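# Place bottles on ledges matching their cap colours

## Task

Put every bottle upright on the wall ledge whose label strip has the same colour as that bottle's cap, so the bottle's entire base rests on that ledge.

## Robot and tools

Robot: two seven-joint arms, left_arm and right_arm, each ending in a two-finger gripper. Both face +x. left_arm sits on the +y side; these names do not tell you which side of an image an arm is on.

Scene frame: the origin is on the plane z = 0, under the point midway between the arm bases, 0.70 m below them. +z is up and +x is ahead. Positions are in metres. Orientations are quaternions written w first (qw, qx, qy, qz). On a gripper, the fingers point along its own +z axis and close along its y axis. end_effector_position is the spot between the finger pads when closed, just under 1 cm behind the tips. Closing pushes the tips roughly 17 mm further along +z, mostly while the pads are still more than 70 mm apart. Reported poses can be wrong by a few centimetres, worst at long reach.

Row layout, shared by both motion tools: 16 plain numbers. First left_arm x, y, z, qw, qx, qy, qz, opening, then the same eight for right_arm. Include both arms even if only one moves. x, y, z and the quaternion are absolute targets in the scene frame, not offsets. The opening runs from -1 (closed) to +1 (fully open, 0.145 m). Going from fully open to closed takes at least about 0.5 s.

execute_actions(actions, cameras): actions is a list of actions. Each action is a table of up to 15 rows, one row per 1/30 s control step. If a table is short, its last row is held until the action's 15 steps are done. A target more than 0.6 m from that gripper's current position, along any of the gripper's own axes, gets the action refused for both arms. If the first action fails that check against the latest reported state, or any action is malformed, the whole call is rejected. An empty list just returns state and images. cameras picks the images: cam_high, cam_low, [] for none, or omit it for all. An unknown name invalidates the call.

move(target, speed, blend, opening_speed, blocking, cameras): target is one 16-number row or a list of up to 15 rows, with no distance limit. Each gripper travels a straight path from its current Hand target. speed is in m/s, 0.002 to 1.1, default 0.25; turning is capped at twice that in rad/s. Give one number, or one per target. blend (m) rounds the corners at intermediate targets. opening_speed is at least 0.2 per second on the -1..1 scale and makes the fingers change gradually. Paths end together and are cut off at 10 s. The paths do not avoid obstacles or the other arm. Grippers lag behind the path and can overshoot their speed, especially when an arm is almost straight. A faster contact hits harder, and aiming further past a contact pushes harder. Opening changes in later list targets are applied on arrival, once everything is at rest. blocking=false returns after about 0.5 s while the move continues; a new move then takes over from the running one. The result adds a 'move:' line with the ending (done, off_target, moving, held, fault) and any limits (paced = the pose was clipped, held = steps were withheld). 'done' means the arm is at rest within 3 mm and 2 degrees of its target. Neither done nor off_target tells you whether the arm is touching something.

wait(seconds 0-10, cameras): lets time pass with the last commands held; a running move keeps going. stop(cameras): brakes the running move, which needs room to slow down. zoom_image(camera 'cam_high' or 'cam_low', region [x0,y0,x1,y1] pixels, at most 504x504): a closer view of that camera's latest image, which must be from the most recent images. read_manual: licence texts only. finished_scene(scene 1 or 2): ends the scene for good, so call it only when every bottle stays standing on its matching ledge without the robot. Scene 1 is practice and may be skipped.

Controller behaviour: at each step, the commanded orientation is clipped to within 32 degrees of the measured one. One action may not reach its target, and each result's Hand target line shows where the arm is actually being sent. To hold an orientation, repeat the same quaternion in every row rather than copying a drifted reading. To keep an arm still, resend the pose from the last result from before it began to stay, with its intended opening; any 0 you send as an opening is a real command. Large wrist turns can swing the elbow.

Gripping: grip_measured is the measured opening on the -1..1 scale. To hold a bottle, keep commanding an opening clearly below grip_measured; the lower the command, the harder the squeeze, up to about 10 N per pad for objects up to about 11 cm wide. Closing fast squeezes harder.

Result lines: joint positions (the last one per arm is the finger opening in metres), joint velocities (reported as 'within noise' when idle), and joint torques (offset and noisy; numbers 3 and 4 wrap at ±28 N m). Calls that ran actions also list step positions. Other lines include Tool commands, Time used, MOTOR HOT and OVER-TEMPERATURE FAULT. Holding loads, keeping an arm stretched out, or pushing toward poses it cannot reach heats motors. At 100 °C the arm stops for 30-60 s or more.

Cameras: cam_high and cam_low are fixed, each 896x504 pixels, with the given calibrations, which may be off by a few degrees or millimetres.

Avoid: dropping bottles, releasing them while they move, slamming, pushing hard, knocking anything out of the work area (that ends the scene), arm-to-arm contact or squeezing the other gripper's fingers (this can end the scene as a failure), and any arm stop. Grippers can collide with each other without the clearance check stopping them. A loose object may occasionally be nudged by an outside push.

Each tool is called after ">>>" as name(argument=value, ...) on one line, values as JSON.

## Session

>>> execute_actions(actions=[])

>>> zoom_image(camera="cam_high", region=[440, 190, 680, 430])

>>> zoom_image(camera="cam_low", region=[330, 130, 630, 400])

Scene clock: 0.00 s.
left_arm: end_effector_position=(+0.2239, +0.1828, +0.6144) grip_measured=+1.00 end_effector_quat_wxyz=(-0.319, +0.395, -0.515, +0.691) | right_arm: end_effector_position=(+0.4009, -0.1655, +0.3728) grip_measured=+1.00 end_effector_quat_wxyz=(+0.260, +0.265, +0.837, +0.401)
Joint positions: left_arm=[-1.106 0.942 0.535 2.339 -0.48 -0.199 -0.367 0.145] | right_arm=[0.583 0.619 -0.841 0.925 -1.182 -0.496 -0.047 0.145]
Joint velocities: within noise
Joint torques (N m): no reading
Motor temperatures (°C): left_arm=[20 21 22 20 21 23 21] | right_arm=[20 22 21 19 20 19 21]
Hand target: left_arm +0.2239, +0.1828, +0.6144; -0.319, +0.395, -0.515, +0.691 | right_arm +0.4009, -0.1655, +0.3728; +0.260, +0.265, +0.837, +0.401
Tool commands: left_gripper/opening=+1.0 right_gripper/opening=+1.0

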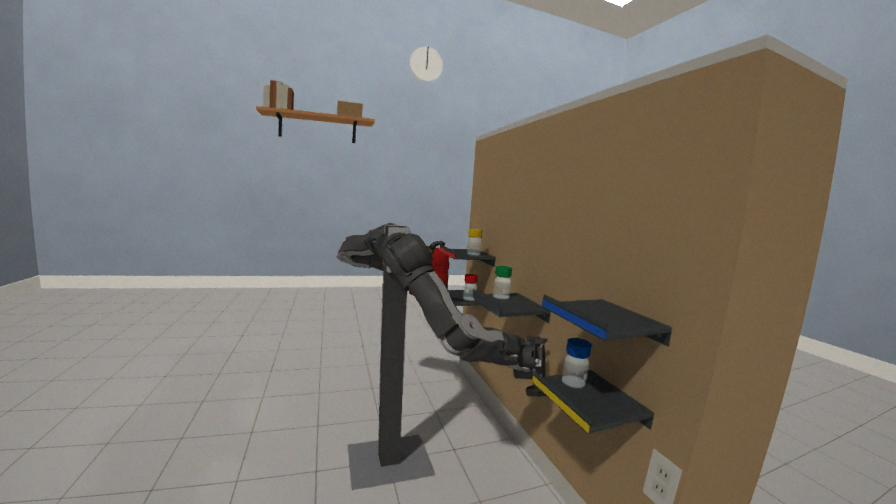

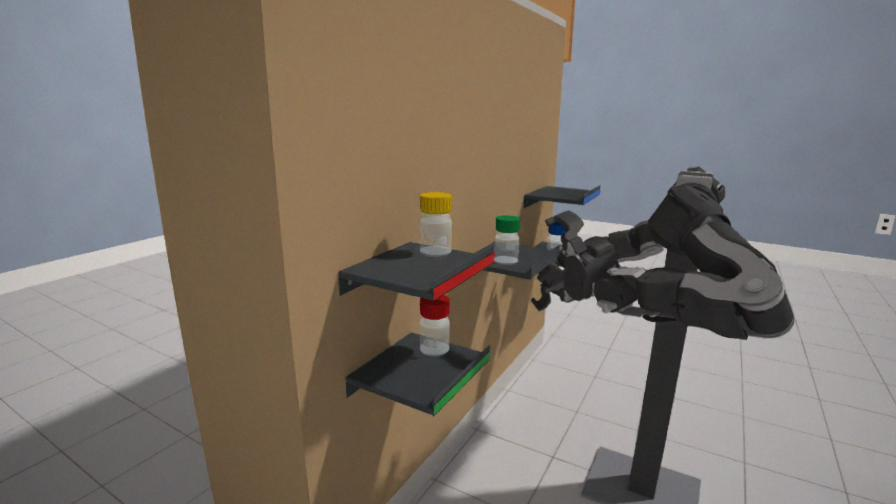

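Scaled by 2.100 from the camera's 896x504 image, which has a finer 1280x720 frame.

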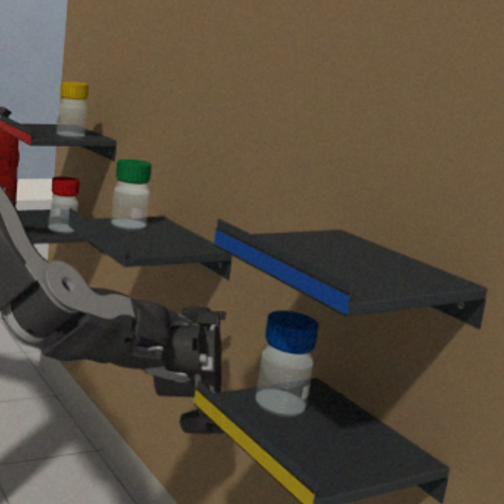

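Scaled by 1.680 from the camera's 896x504 image, which has a finer 1280x720 frame.

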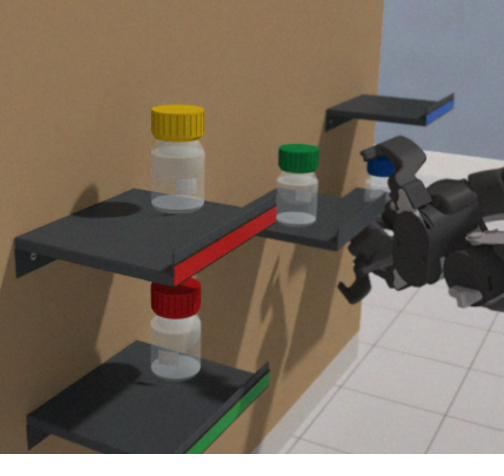

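>>> move(target=[[0.28,0.19,0.55,0,0.7071,0,0.7071,0.4,0.27,-0.18,0.43,0,0.7071,0,0.7071,0.4],[0.295,0.29,0.715,-0.153,0.6904,0.153,0.6904,0.4,0.28,-0.295,0.5,0.153,0.6904,-0.153,0.6904,0.4],[0.386,0.336,0.698,-0.153,0.6904,0.153,0.6904,0.4,0.375,-0.341,0.4925,0.153,0.6904,-0.153,0.6904,0.4],[0.386,0.336,0.698,-0.153,0.6904,0.153,0.6904,-0.6,0.375,-0.341,0.4925,0.153,0.6904,-0.153,0.6904,-0.6]], speed=[0.35,0.35,0.2,0.2], opening_speed=2)

>>> zoom_image(camera="cam_high", region=[440, 190, 680, 430])

>>> zoom_image(camera="cam_low", region=[330, 130, 630, 400])

Scene clock: 32.97 s.
left_arm: end_effector_position=(+0.3852, +0.3373, +0.6990) grip_measured=-0.24 end_effector_quat_wxyz=(-0.155, +0.689, +0.155, +0.691) | right_arm: end_effector_position=(+0.3745, -0.3427, +0.4939) grip_measured=-0.24 end_effector_quat_wxyz=(+0.156, +0.689, -0.155, +0.690)
Joint positions: left_arm=[0.527 0.927 -0.124 1.844 1.09 0.566 -0.788 0.058] | right_arm=[0.09 0.283 0.247 1.446 0.249 0.033 -0.172 0.058]
Joint velocities: within noise
Joint torques (N m): left_arm=[6.98 4.36 1.89 2.41 -0.2 -0.53 0.18] | right_arm=[3.92 3.39 0.4 3.86 0.08 -0.53 0.16]
Motor temperatures (°C): left_arm=[21 21 22 21 21 23 21] | right_arm=[22 23 22 19 20 19 21]
Hand target: left_arm +0.3860, +0.3361, +0.6981; -0.153, +0.690, +0.153, +0.690 | right_arm +0.3750, -0.3410, +0.4926; +0.153, +0.690, -0.153, +0.690
Off the commanded pose: left_arm 0.002 m, 0 deg | right_arm 0.002 m, 0 deg.
move: done

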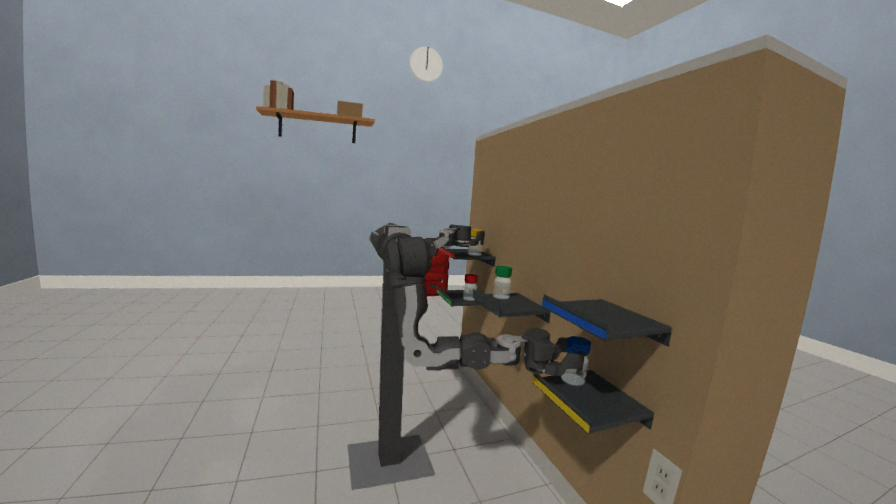

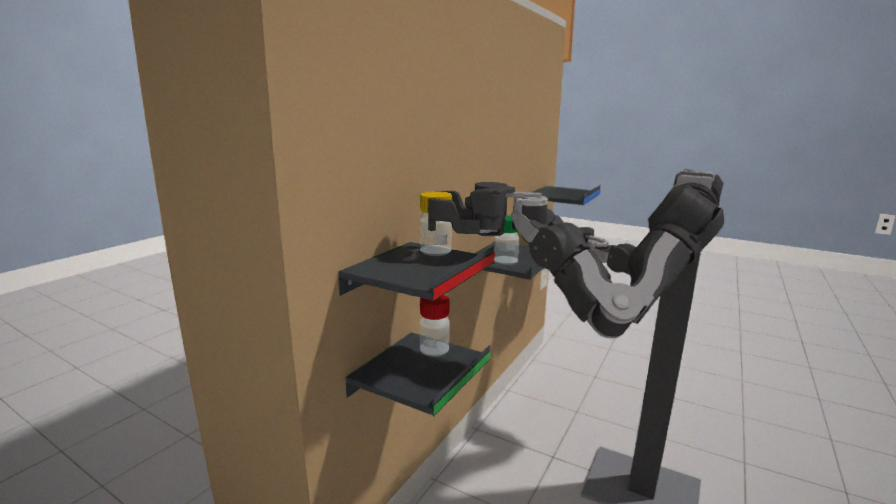

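Scaled by 2.100 from the camera's 896x504 image, which has a finer 1280x720 frame.

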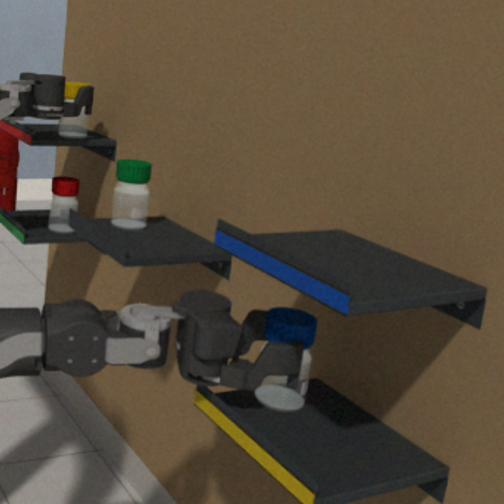

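Scaled by 1.680 from the camera's 896x504 image, which has a finer 1280x720 frame.

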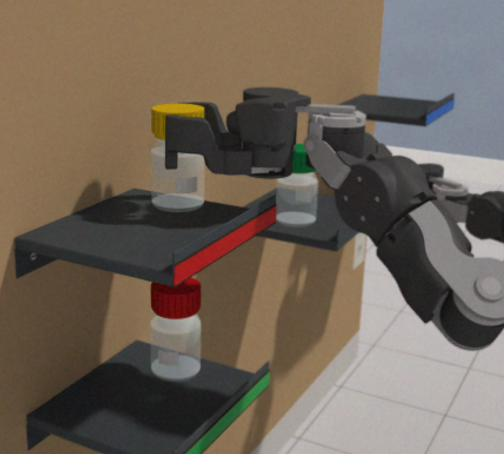

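>>> move(target=[[0.386,0.336,0.755,-0.153,0.6904,0.153,0.6904,-0.6,0.375,-0.341,0.548,0.153,0.6904,-0.153,0.6904,-0.6],[0.30,0.295,0.755,-0.153,0.6904,0.153,0.6904,-0.6,0.27,-0.295,0.548,0.153,0.6904,-0.153,0.6904,-0.6],[0.285,0.17,0.70,0,0.7071,0,0.7071,-0.6,0.285,-0.2,0.62,0.153,0.6904,-0.153,0.6904,-0.6],[0.28,0.06,0.67,0.1228,0.6963,-0.1228,0.6963,-0.6,0.29,-0.22,0.75,0.153,0.6904,-0.153,0.6904,-0.6],[0.28,-0.03,0.665,0.1228,0.6963,-0.1228,0.6963,-0.6,0.30,-0.335,0.757,0.153,0.6904,-0.153,0.6904,-0.6],[0.38,-0.07,0.662,0.1228,0.6963,-0.1228,0.6963,-0.6,0.385,-0.395,0.757,0.153,0.6904,-0.153,0.6904,-0.6],[0.38,-0.07,0.612,0.1228,0.6963,-0.1228,0.6963,-0.6,0.385,-0.395,0.706,0.153,0.6904,-0.153,0.6904,-0.6]], speed=[0.3,0.3,0.35,0.35,0.35,0.3,0.15])

>>> zoom_image(camera="cam_high", region=[440, 190, 680, 430])

Scene clock: 61.43 s.
left_arm: end_effector_position=(+0.3799, -0.0695, +0.6095) grip_measured=-0.24 end_effector_quat_wxyz=(+0.121, +0.701, -0.123, +0.692) | right_arm: end_effector_position=(+0.3856, -0.3944, +0.7028) grip_measured=-0.24 end_effector_quat_wxyz=(+0.150, +0.695, -0.154, +0.686)
Joint positions: left_arm=[0.744 0.087 -1.041 1.661 0.729 0.368 -0.832 0.058] | right_arm=[1.133 -0.065 1.043 1.665 -1.137 0.5 0.94 0.058]
Joint velocities: within noise
Joint torques (N m): left_arm=[8.85 -2.12 1.78 3.97 -0.43 -0.74 0.19] | right_arm=[7.27 1.46 -4.11 2.37 0.77 -0.45 -0.15]
Motor temperatures (°C): left_arm=[23 22 23 21 21 24 21] | right_arm=[22 23 21 20 20 20 21]
Hand target: left_arm +0.3800, -0.0699, +0.6120; +0.123, +0.696, -0.123, +0.696 | right_arm +0.3850, -0.3949, +0.7060; +0.153, +0.690, -0.153, +0.690
Off the commanded pose: left_arm 0.003 m, 1 deg | right_arm 0.003 m, 1 deg.
move: done

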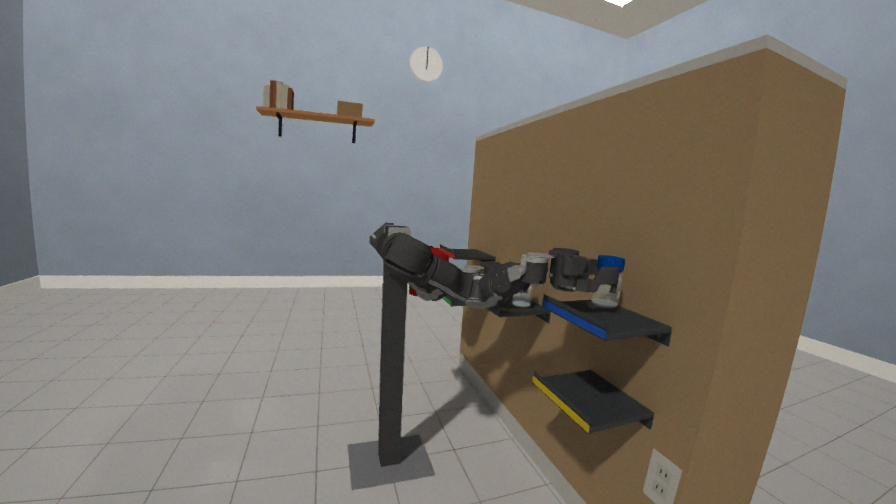

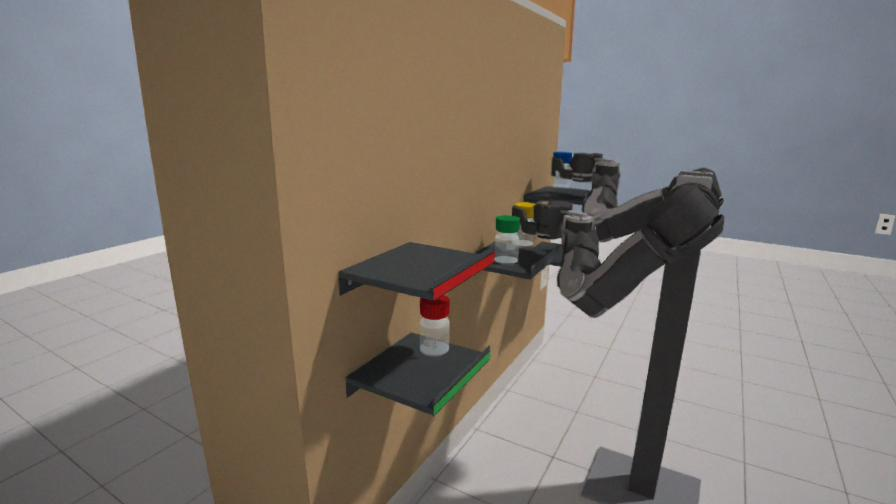

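Scaled by 2.100 from the camera's 896x504 image, which has a finer 1280x720 frame.

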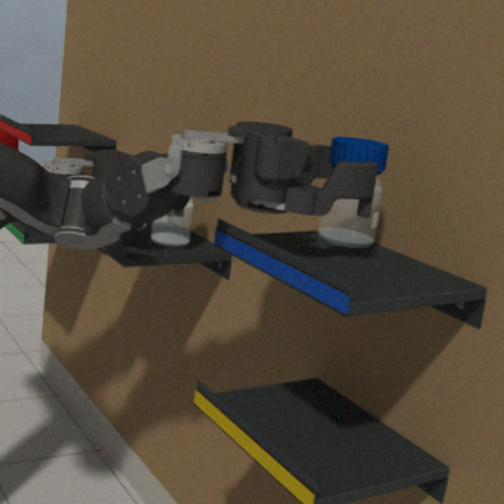

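>>> move(target=[[0.38,-0.07,0.599,0.1228,0.6963,-0.1228,0.6963,-0.6,0.385,-0.395,0.694,0.153,0.6904,-0.153,0.6904,-0.6],[0.38,-0.07,0.600,0.1228,0.6963,-0.1228,0.6963,0.2,0.385,-0.395,0.695,0.153,0.6904,-0.153,0.6904,0.2],[0.28,-0.034,0.62,0.1228,0.6963,-0.1228,0.6963,0.2,0.29,-0.351,0.71,0.153,0.6904,-0.153,0.6904,0.2],[0.28,0.17,0.56,0,0.7071,0,0.7071,0.4,0.285,-0.22,0.62,0,0.7071,0,0.7071,0.25],[0.28,0.30,0.515,-0.153,0.6904,0.153,0.6904,0.4,0.28,-0.095,0.63,-0.1228,0.6963,0.1228,0.6963,0.25]], speed=[0.05,0.1,0.25,0.35,0.35], opening_speed=1.5)

>>> zoom_image(camera="cam_high", region=[440, 190, 680, 430])

>>> zoom_image(camera="cam_low", region=[330, 130, 630, 400])

Scene clock: 79.30 s.
left_arm: end_effector_position=(+0.2807, +0.2989, +0.5165) grip_measured=+0.40 end_effector_quat_wxyz=(-0.152, +0.690, +0.149, +0.692) | right_arm: end_effector_position=(+0.2804, -0.0949, +0.6304) grip_measured=+0.25 end_effector_quat_wxyz=(-0.139, +0.674, +0.132, +0.714)
Joint positions: left_arm=[-0.188 1.165 -0.591 1.993 0.797 -0.457 -1.13 0.105] | right_arm=[-0.143 -0.177 0.091 2.441 -0.171 0.652 0.614 0.094]
Joint velocities: within noise
Joint torques (N m): left_arm=[2.78 4.36 2.11 2.76 -0.25 -0.41 -0.01] | right_arm=[1.89 -0.73 -1.42 3.38 0.31 -0.19 -0.15]
Motor temperatures (°C): left_arm=[24 22 23 22 22 24 21] | right_arm=[23 22 22 20 20 20 21]
Hand target: left_arm +0.2800, +0.3000, +0.5151; -0.153, +0.690, +0.153, +0.690 | right_arm +0.2807, -0.0950, +0.6296; -0.138, +0.676, +0.131, +0.712
Off the commanded pose: left_arm 0.002 m, 1 deg | right_arm 0.001 m, 4 deg.
joint read past its limit (right arm) — joint 4 (elbow), upper limit, where the elbow is as bent as it goes.
joint sent to its limit (right arm) — joint 2 (shoulder roll), lower limit; joint 4 (elbow), upper limit, where the elbow is as bent as it goes. The joint targets are off in orientation, not in position.
move: off_target (right_arm)

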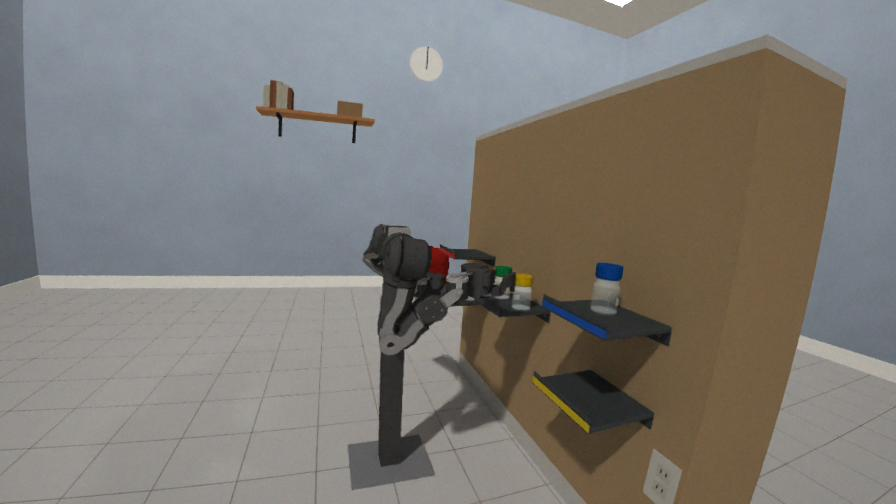

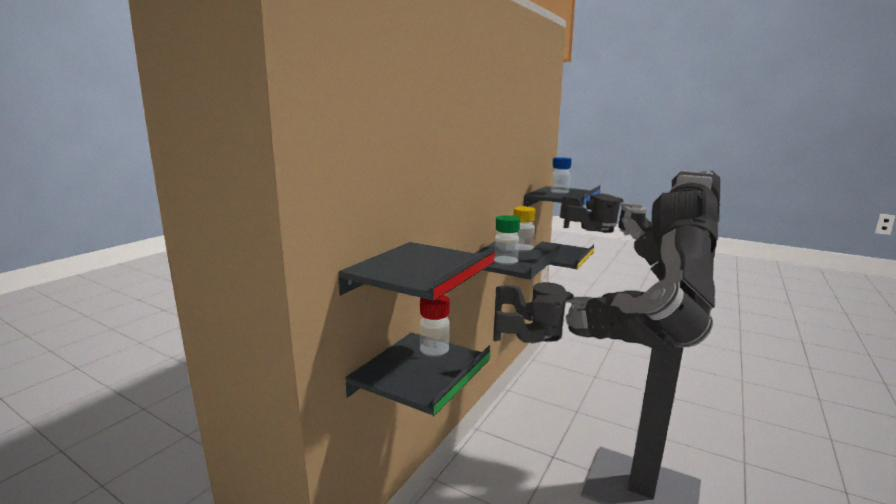

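Scaled by 2.100 from the camera's 896x504 image, which has a finer 1280x720 frame.

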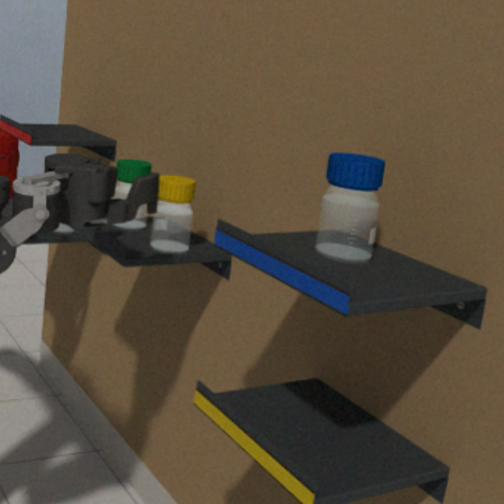

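Scaled by 1.680 from the camera's 896x504 image, which has a finer 1280x720 frame.

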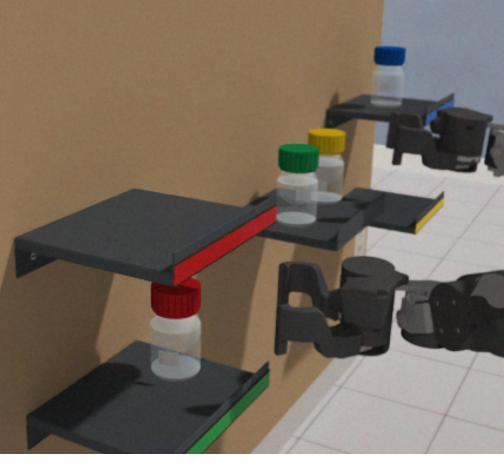

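>>> move(target=[[0.385,0.346,0.509,-0.153,0.6904,0.153,0.6904,0.4,0.378,-0.066,0.597,-0.1228,0.6963,0.1228,0.6963,0.25],[0.385,0.346,0.509,-0.153,0.6904,0.153,0.6904,-0.6,0.378,-0.066,0.597,-0.1228,0.6963,0.1228,0.6963,-0.6],[0.385,0.346,0.556,-0.153,0.6904,0.153,0.6904,-0.6,0.378,-0.066,0.65,-0.1228,0.6963,0.1228,0.6963,-0.6]], speed=[0.2,0.2,0.2], opening_speed=2)

>>> zoom_image(camera="cam_high", region=[440, 190, 680, 430])

>>> zoom_image(camera="cam_low", region=[330, 130, 630, 400])

Scene clock: 97.30 s.
left_arm: end_effector_position=(+0.3852, +0.3453, +0.5540) grip_measured=-0.25 end_effector_quat_wxyz=(-0.151, +0.693, +0.152, +0.688) | right_arm: end_effector_position=(+0.3785, -0.0678, +0.6496) grip_measured=-0.25 end_effector_quat_wxyz=(-0.120, +0.692, +0.120, +0.701)
Joint positions: left_arm=[0.347 1.064 -0.628 1.61 1.082 -0.186 -0.762 0.057] | right_arm=[0.348 -0.177 -0.046 2.02 -0.212 0.785 0.391 0.057]
Joint velocities: within noise
Joint torques (N m): left_arm=[6.45 5.74 3.36 3.15 -0.33 -0.61 -0.05] | right_arm=[4.97 -1.33 -1.37 3.23 0.29 -0.32 0.16]
Motor temperatures (°C): left_arm=[22 22 23 21 22 24 21] | right_arm=[22 22 22 20 20 20 21]
Hand target: left_arm +0.3850, +0.3459, +0.5560; -0.153, +0.690, +0.153, +0.690 | right_arm +0.3781, -0.0661, +0.6498; -0.123, +0.692, +0.123, +0.701
Off the commanded pose: left_arm 0.002 m, 0 deg | right_arm 0.002 m, 1 deg.
joint sent to its limit (right arm) — joint 2 (shoulder roll), lower limit; joint 6 (wrist pitch), upper limit. The joint targets still meet the commanded pose.
move: done; target 2's new opening was sent with left_arm's hand 0.004 m and 1 deg from that target

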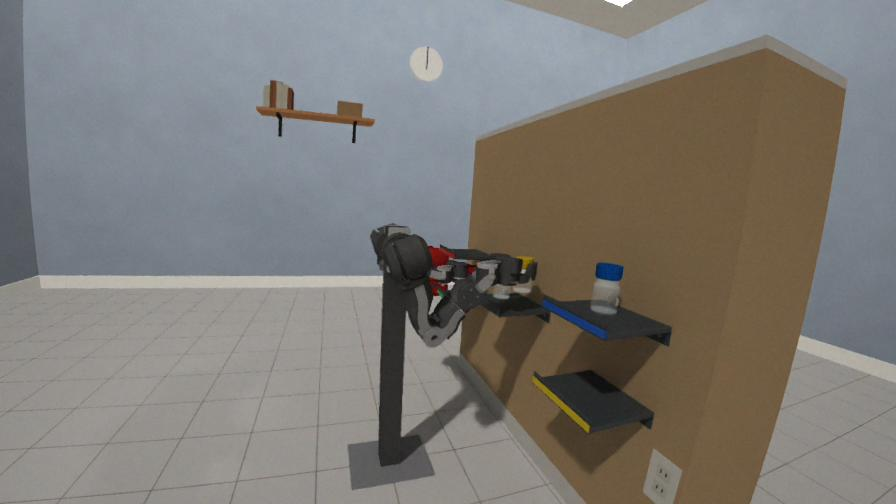

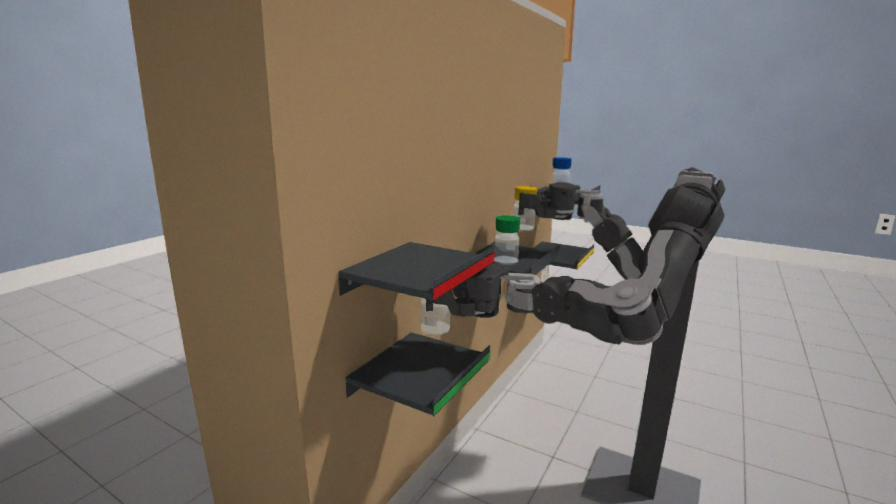

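Scaled by 2.100 from the camera's 896x504 image, which has a finer 1280x720 frame.

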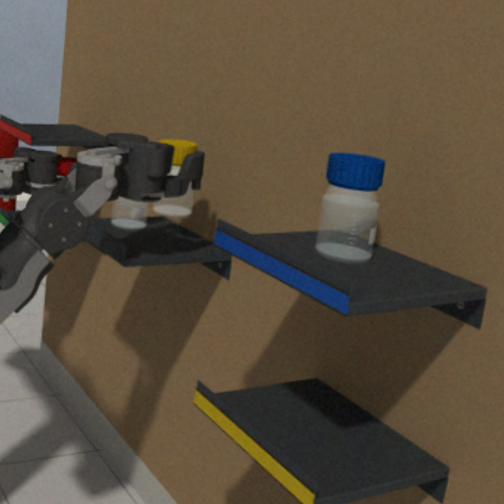

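Scaled by 1.680 from the camera's 896x504 image, which has a finer 1280x720 frame.

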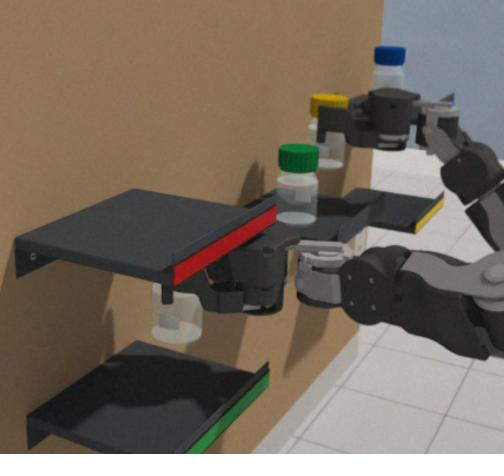

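>>> move(target=[[0.275,0.295,0.556,-0.153,0.6904,0.153,0.6904,-0.6,0.285,-0.1,0.66,-0.1228,0.6963,0.1228,0.6963,-0.6],[0.285,0.18,0.63,0,0.7071,0,0.7071,-0.6,0.285,-0.19,0.57,0,0.7071,0,0.7071,-0.6],[0.29,0.22,0.745,-0.153,0.6904,0.153,0.6904,-0.6,0.27,-0.33,0.552,0.153,0.6904,-0.153,0.6904,-0.6],[0.30,0.31,0.757,-0.153,0.6904,0.153,0.6904,-0.6,0.38,-0.395,0.552,0.153,0.6904,-0.153,0.6904,-0.6],[0.386,0.37,0.757,-0.153,0.6904,0.153,0.6904,-0.6,0.38,-0.395,0.505,0.153,0.6904,-0.153,0.6904,-0.6],[0.386,0.37,0.714,-0.153,0.6904,0.153,0.6904,-0.6,0.38,-0.395,0.500,0.153,0.6904,-0.153,0.6904,-0.6]], speed=[0.3,0.35,0.35,0.35,0.25,0.15])

>>> zoom_image(camera="cam_high", region=[440, 190, 680, 430])

>>> zoom_image(camera="cam_low", region=[330, 130, 630, 400])

Scene clock: 117.17 s.
left_arm: end_effector_position=(+0.3863, +0.3705, +0.7096) grip_measured=-0.26 end_effector_quat_wxyz=(-0.154, +0.696, +0.154, +0.684) | right_arm: end_effector_position=(+0.3804, -0.3938, +0.5007) grip_measured=-0.25 end_effector_quat_wxyz=(+0.152, +0.691, -0.150, +0.690)
Joint positions: left_arm=[0.56 1.09 -0.153 1.742 1.212 0.507 -0.695 0.057] | right_arm=[0.315 0.149 0.69 1.286 -0.092 0.05 0.274 0.057]
Joint velocities: within noise
Joint torques (N m): left_arm=[7.5 5.63 3.36 2.71 -0.33 -0.8 0.22] | right_arm=[5 3.73 0.05 3.64 0.35 -0.51 -0.12]
Motor temperatures (°C): left_arm=[23 23 24 22 22 24 21] | right_arm=[22 22 21 20 20 20 21]
Hand target: left_arm +0.3860, +0.3700, +0.7139; -0.153, +0.690, +0.153, +0.690 | right_arm +0.3800, -0.3950, +0.5000; +0.153, +0.690, -0.153, +0.690
Off the commanded pose: left_arm 0.004 m, 1 deg | right_arm 0.001 m, 0 deg.
move: off_target (left_arm)

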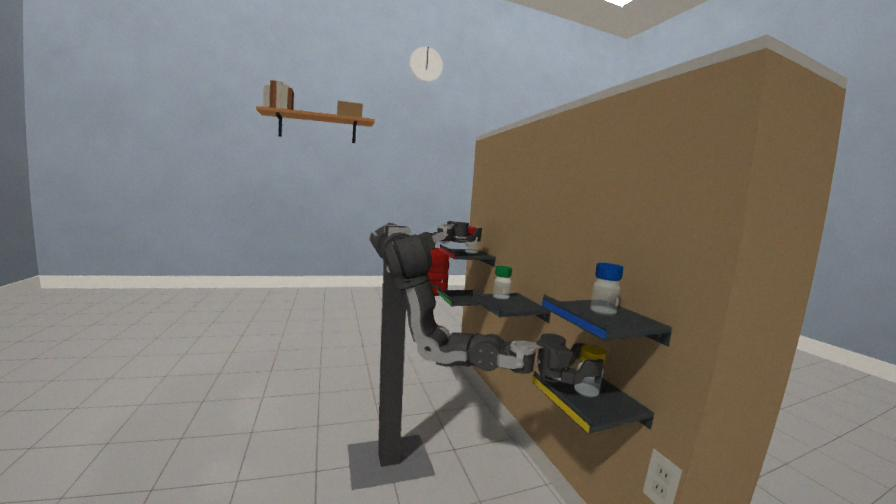

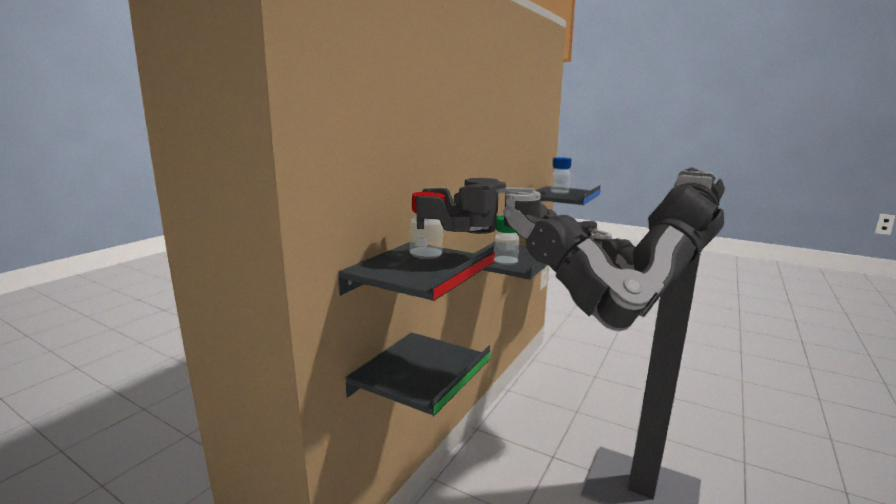

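Scaled by 2.100 from the camera's 896x504 image, which has a finer 1280x720 frame.

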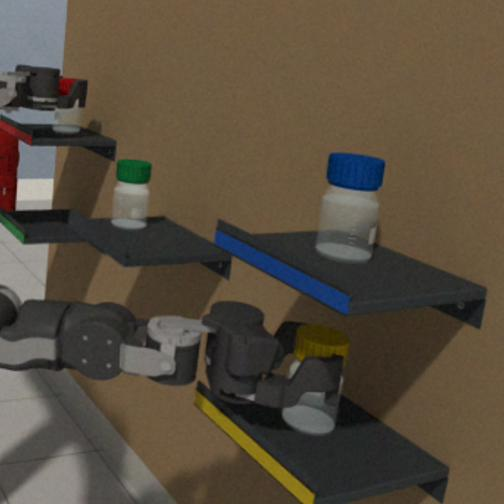

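Scaled by 1.680 from the camera's 896x504 image, which has a finer 1280x720 frame.

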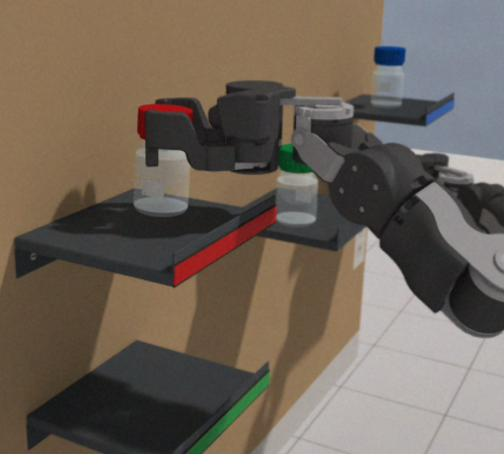

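>>> move(target=[[0.386,0.37,0.699,-0.153,0.6904,0.153,0.6904,-0.6,0.38,-0.395,0.4995,0.153,0.6904,-0.153,0.6904,-0.6],[0.386,0.37,0.702,-0.153,0.6904,0.153,0.6904,0.2,0.38,-0.395,0.501,0.153,0.6904,-0.153,0.6904,0.2],[0.292,0.326,0.712,-0.153,0.6904,0.153,0.6904,0.2,0.285,-0.351,0.507,0.153,0.6904,-0.153,0.6904,0.2],[0.285,0.2,0.68,0,0.7071,0,0.7071,0.3,0.27,-0.24,0.42,0,0.7071,0,0.7071,0.2],[0.285,0.08,0.625,0.1228,0.6963,-0.1228,0.6963,0.3,0.27,-0.24,0.42,0,0.7071,0,0.7071,0.2],[0.376,0.043,0.599,0.1228,0.6963,-0.1228,0.6963,0.3,0.27,-0.24,0.42,0,0.7071,0,0.7071,0.2],[0.376,0.043,0.599,0.1228,0.6963,-0.1228,0.6963,-0.6,0.27,-0.24,0.42,0,0.7071,0,0.7071,0.2]], speed=[0.05,0.1,0.25,0.35,0.35,0.25,0.2], opening_speed=2)

>>> zoom_image(camera="cam_high", region=[440, 190, 680, 430])

>>> zoom_image(camera="cam_low", region=[330, 130, 630, 400])

Scene clock: 136.33 s.
left_arm: end_effector_position=(+0.3763, +0.0439, +0.6012) grip_measured=-0.27 end_effector_quat_wxyz=(+0.122, +0.695, -0.120, +0.698) | right_arm: end_effector_position=(+0.2697, -0.2412, +0.4199) grip_measured=+0.20 end_effector_quat_wxyz=(+0.002, +0.708, -0.002, +0.706)
Joint positions: left_arm=[0.471 0.452 -0.701 1.929 0.687 0.374 -0.503 0.056] | right_arm=[-0.311 -0.104 0.535 1.57 0.073 -0.317 0.557 0.09]
Joint velocities: within noise
Joint torques (N m): left_arm=[6.55 0.54 1.17 3.6 -0.11 -0.62 0.2] | right_arm=[1.2 1.46 -0.62 3.89 0.49 -0.42 0.16]
Motor temperatures (°C): left_arm=[24 23 24 21 22 24 21] | right_arm=[22 23 21 20 20 20 21]
Hand target: left_arm +0.3760, +0.0430, +0.5991; +0.123, +0.696, -0.123, +0.696 | right_arm +0.2700, -0.2400, +0.4200; +0.000, +0.707, +0.000, +0.707
Off the commanded pose: left_arm 0.002 m, 0 deg | right_arm 0.001 m, 0 deg.
move: done; target 4's new opening was sent with left_arm's hand 0.002 m and 12 deg from that target

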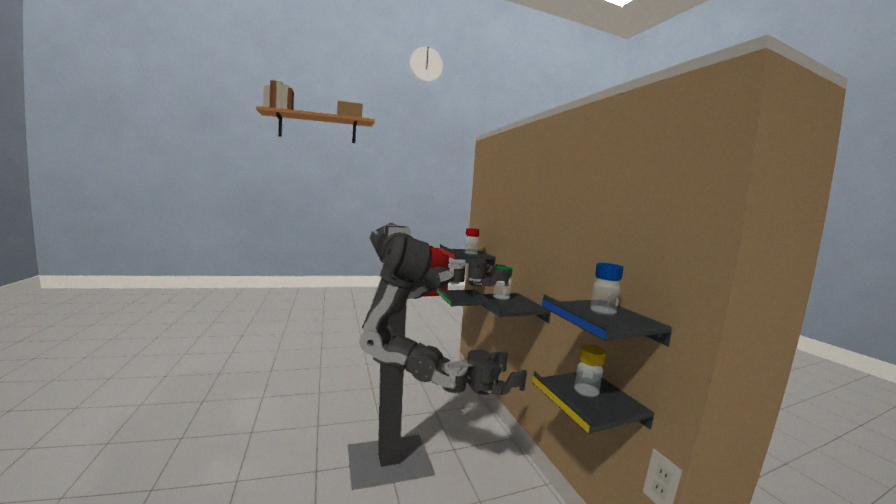

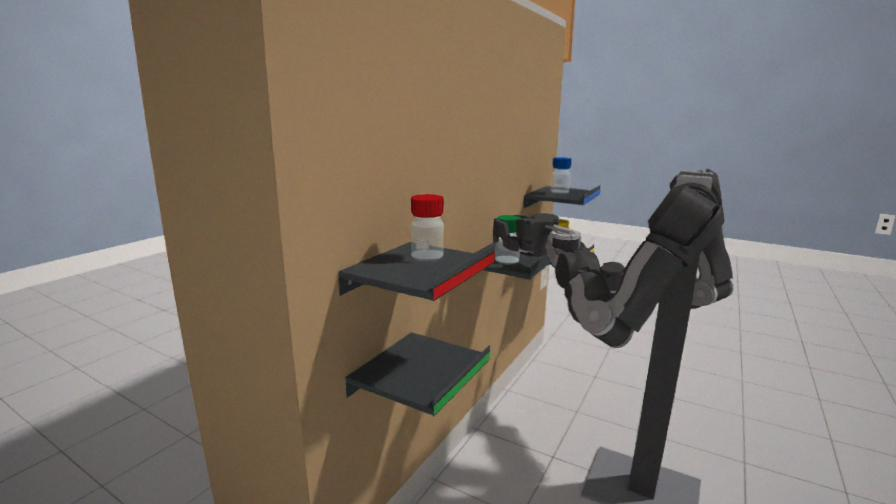

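Scaled by 2.100 from the camera's 896x504 image, which has a finer 1280x720 frame.

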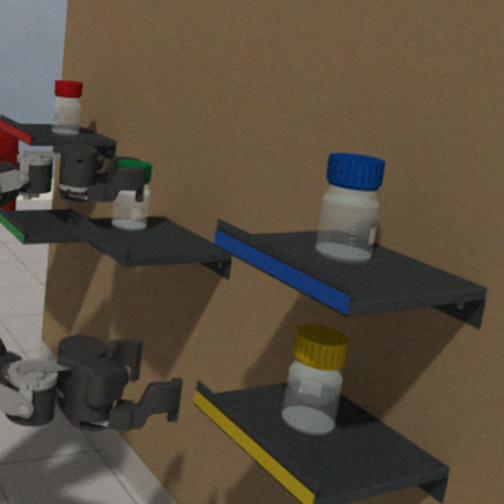

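Scaled by 1.680 from the camera's 896x504 image, which has a finer 1280x720 frame.

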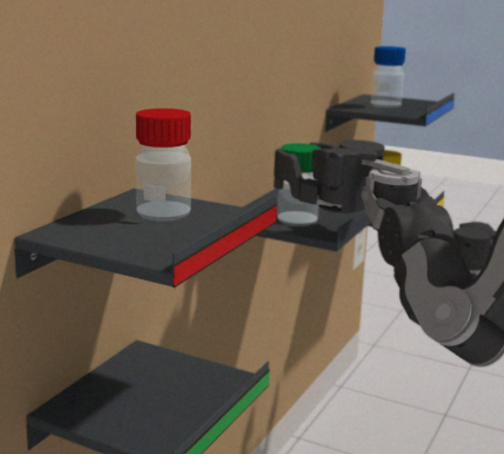

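>>> move(target=[[0.376,0.043,0.599,0.1228,0.6963,-0.1228,0.6963,0.0,0.27,-0.24,0.42,0,0.7071,0,0.7071,0.2],[0.368,0.046,0.599,0.1228,0.6963,-0.1228,0.6963,0.0,0.27,-0.24,0.42,0,0.7071,0,0.7071,0.2],[0.368,0.046,0.599,0.1228,0.6963,-0.1228,0.6963,-0.6,0.27,-0.24,0.42,0,0.7071,0,0.7071,0.2],[0.368,0.046,0.665,0.1228,0.6963,-0.1228,0.6963,-0.6,0.27,-0.24,0.42,0,0.7071,0,0.7071,0.2],[0.28,0.08,0.665,0.1228,0.6963,-0.1228,0.6963,-0.6,0.27,-0.24,0.42,0,0.7071,0,0.7071,0.2],[0.285,0.19,0.60,0,0.7071,0,0.7071,-0.6,0.27,-0.24,0.42,0,0.7071,0,0.7071,0.2],[0.265,0.32,0.56,-0.153,0.6904,0.153,0.6904,-0.6,0.27,-0.24,0.42,0,0.7071,0,0.7071,0.2]], speed=[0.2,0.1,0.1,0.25,0.3,0.35,0.35], opening_speed=2)

>>> zoom_image(camera="cam_low", region=[330, 130, 630, 400])

Scene clock: 158.73 s.
left_arm: end_effector_position=(+0.2650, +0.3186, +0.5577) grip_measured=-0.25 end_effector_quat_wxyz=(-0.151, +0.695, +0.151, +0.686) | right_arm: end_effector_position=(+0.2697, -0.2412, +0.4199) grip_measured=+0.20 end_effector_quat_wxyz=(+0.002, +0.708, -0.002, +0.706)
Joint positions: left_arm=[-0.562 0.594 0.285 2.167 0.657 0.094 -0.554 0.057] | right_arm=[-0.311 -0.104 0.535 1.57 0.073 -0.317 0.557 0.09]
Joint velocities: within noise
Joint torques (N m): left_arm=[2.04 3.2 2.14 4.15 -0.3 -0.88 0.08] | right_arm=[1.25 1.44 -0.53 3.77 0.5 -0.46 0.17]
Motor temperatures (°C): left_arm=[24 22 24 22 22 24 21] | right_arm=[21 22 21 21 20 20 21]
Hand target: left_arm +0.2650, +0.3200, +0.5600; -0.153, +0.690, +0.153, +0.690 | right_arm +0.2700, -0.2400, +0.4200; +0.000, +0.707, +0.000, +0.707
Off the commanded pose: left_arm 0.003 m, 1 deg | right_arm 0.001 m, 0 deg.
move: done

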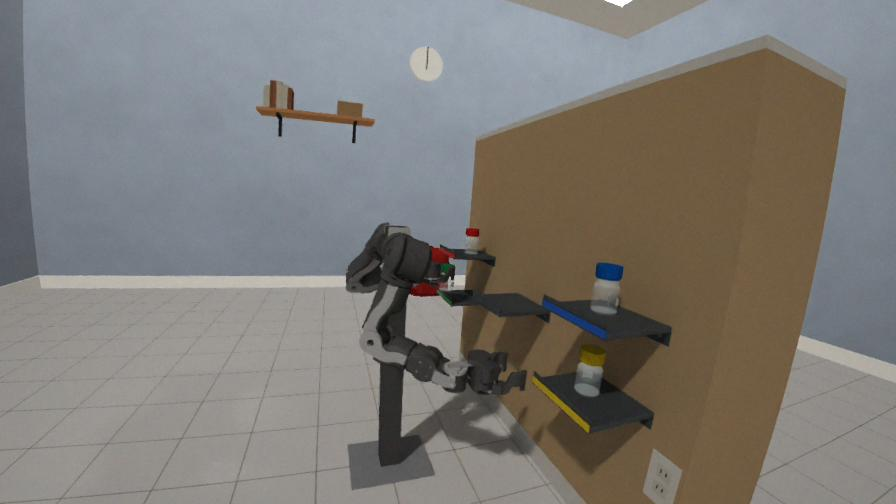

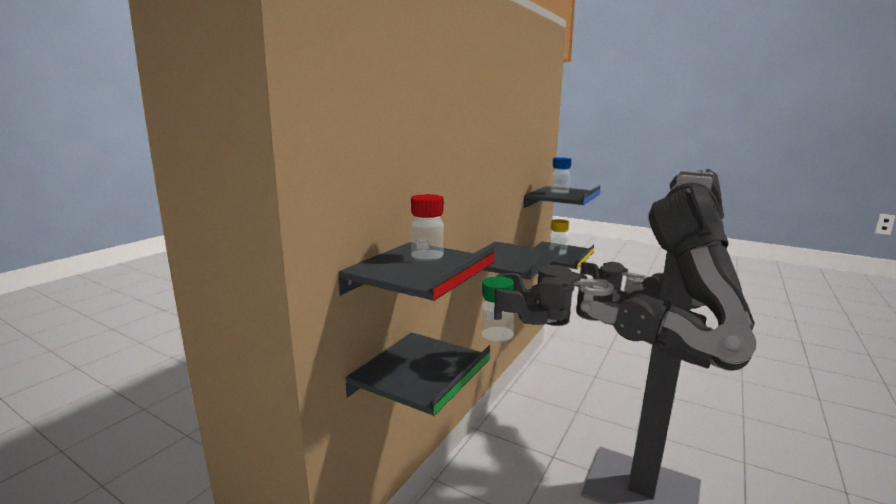

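Scaled by 1.680 from the camera's 896x504 image, which has a finer 1280x720 frame.

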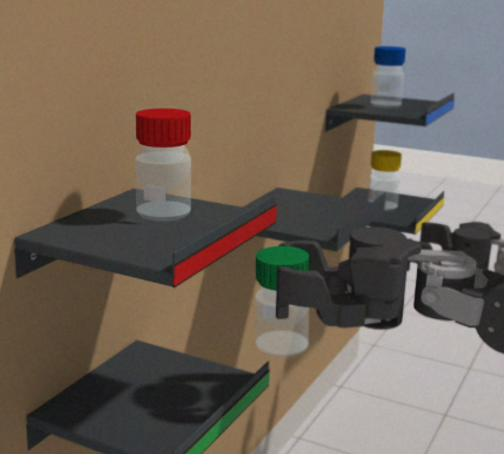

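>>> move(target=[[0.383,0.38,0.562,-0.153,0.6904,0.153,0.6904,-0.6,0.27,-0.24,0.42,0,0.7071,0,0.7071,0.2],[0.383,0.38,0.524,-0.153,0.6904,0.153,0.6904,-0.6,0.27,-0.24,0.42,0,0.7071,0,0.7071,0.2],[0.383,0.38,0.509,-0.153,0.6904,0.153,0.6904,-0.6,0.27,-0.24,0.42,0,0.7071,0,0.7071,0.2]], speed=[0.25,0.12,0.04])

>>> zoom_image(camera="cam_low", region=[330, 230, 530, 420])

Scene clock: 169.53 s.
left_arm: end_effector_position=(+0.3819, +0.3815, +0.5089) grip_measured=-0.25 end_effector_quat_wxyz=(-0.155, +0.692, +0.154, +0.688) | right_arm: end_effector_position=(+0.2697, -0.2412, +0.4199) grip_measured=+0.20 end_effector_quat_wxyz=(+0.002, +0.708, -0.002, +0.706)
Joint positions: left_arm=[0.115 0.667 -0.034 1.362 0.667 -0.063 -0.339 0.057] | right_arm=[-0.311 -0.104 0.535 1.57 0.073 -0.317 0.557 0.09]
Joint velocities: within noise
Joint torques (N m): left_arm=[6.84 4.84 1.37 3.64 -0.11 -0.91 0.23] | right_arm=[1.25 1.49 -0.5 3.82 0.5 -0.47 0.13]
Motor temperatures (°C): left_arm=[23 22 24 22 22 25 21] | right_arm=[21 22 21 21 20 20 21]
Hand target: left_arm +0.3830, +0.3801, +0.5090; -0.153, +0.690, +0.153, +0.690 | right_arm +0.2700, -0.2400, +0.4200; +0.000, +0.707, +0.000, +0.707
Off the commanded pose: left_arm 0.002 m, 0 deg | right_arm 0.001 m, 0 deg.
move: done

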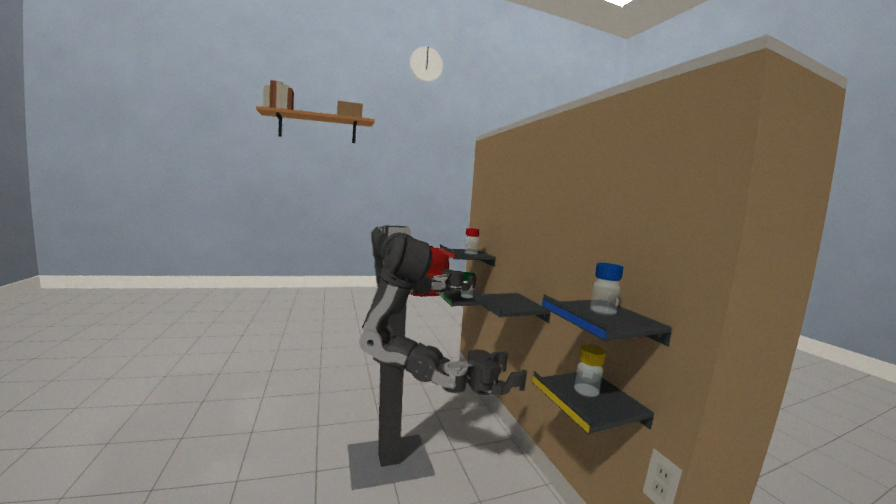

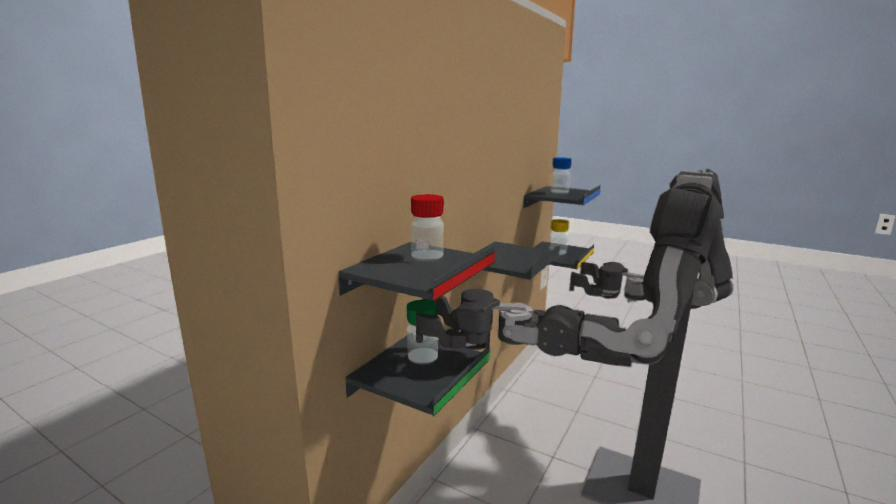

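Scaled by 2.520 from the camera's 896x504 image, which has a finer 1280x720 frame.

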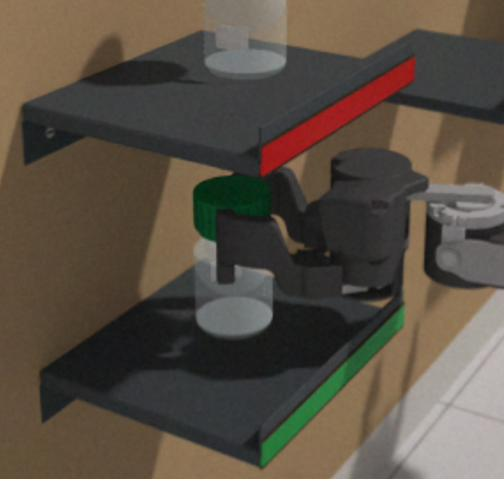

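>>> move(target=[0.383,0.38,0.502,-0.153,0.6904,0.153,0.6904,-0.6,0.27,-0.24,0.42,0,0.7071,0,0.7071,0.2], speed=0.03, cameras=[])

Scene clock: 176.90 s.
left_arm: end_effector_position=(+0.3828, +0.3819, +0.5079) grip_measured=-0.25 end_effector_quat_wxyz=(-0.157, +0.684, +0.152, +0.696) | right_arm: end_effector_position=(+0.2697, -0.2412, +0.4199) grip_measured=+0.20 end_effector_quat_wxyz=(+0.002, +0.708, -0.002, +0.706)
Joint positions: left_arm=[0.123 0.666 -0.05 1.337 0.662 -0.107 -0.336 0.057] | right_arm=[-0.311 -0.104 0.535 1.57 0.073 -0.317 0.557 0.09]
Joint velocities: within noise
Joint torques (N m): left_arm=[5.84 4.34 0.92 2.96 0.1 -0.48 0.22] | right_arm=[1.25 1.67 -0.55 3.93 0.5 -0.46 0.16]
Motor temperatures (°C): left_arm=[24 22 23 22 22 25 21] | right_arm=[21 22 21 21 20 20 21]
Hand target: left_arm +0.3829, +0.3800, +0.5020; -0.153, +0.690, +0.153, +0.690 | right_arm +0.2700, -0.2400, +0.4200; +0.000, +0.707, +0.000, +0.707
Off the commanded pose: left_arm 0.006 m, 1 deg | right_arm 0.001 m, 0 deg.
move: off_target (left_arm)
No camera images: "cameras" was empty.


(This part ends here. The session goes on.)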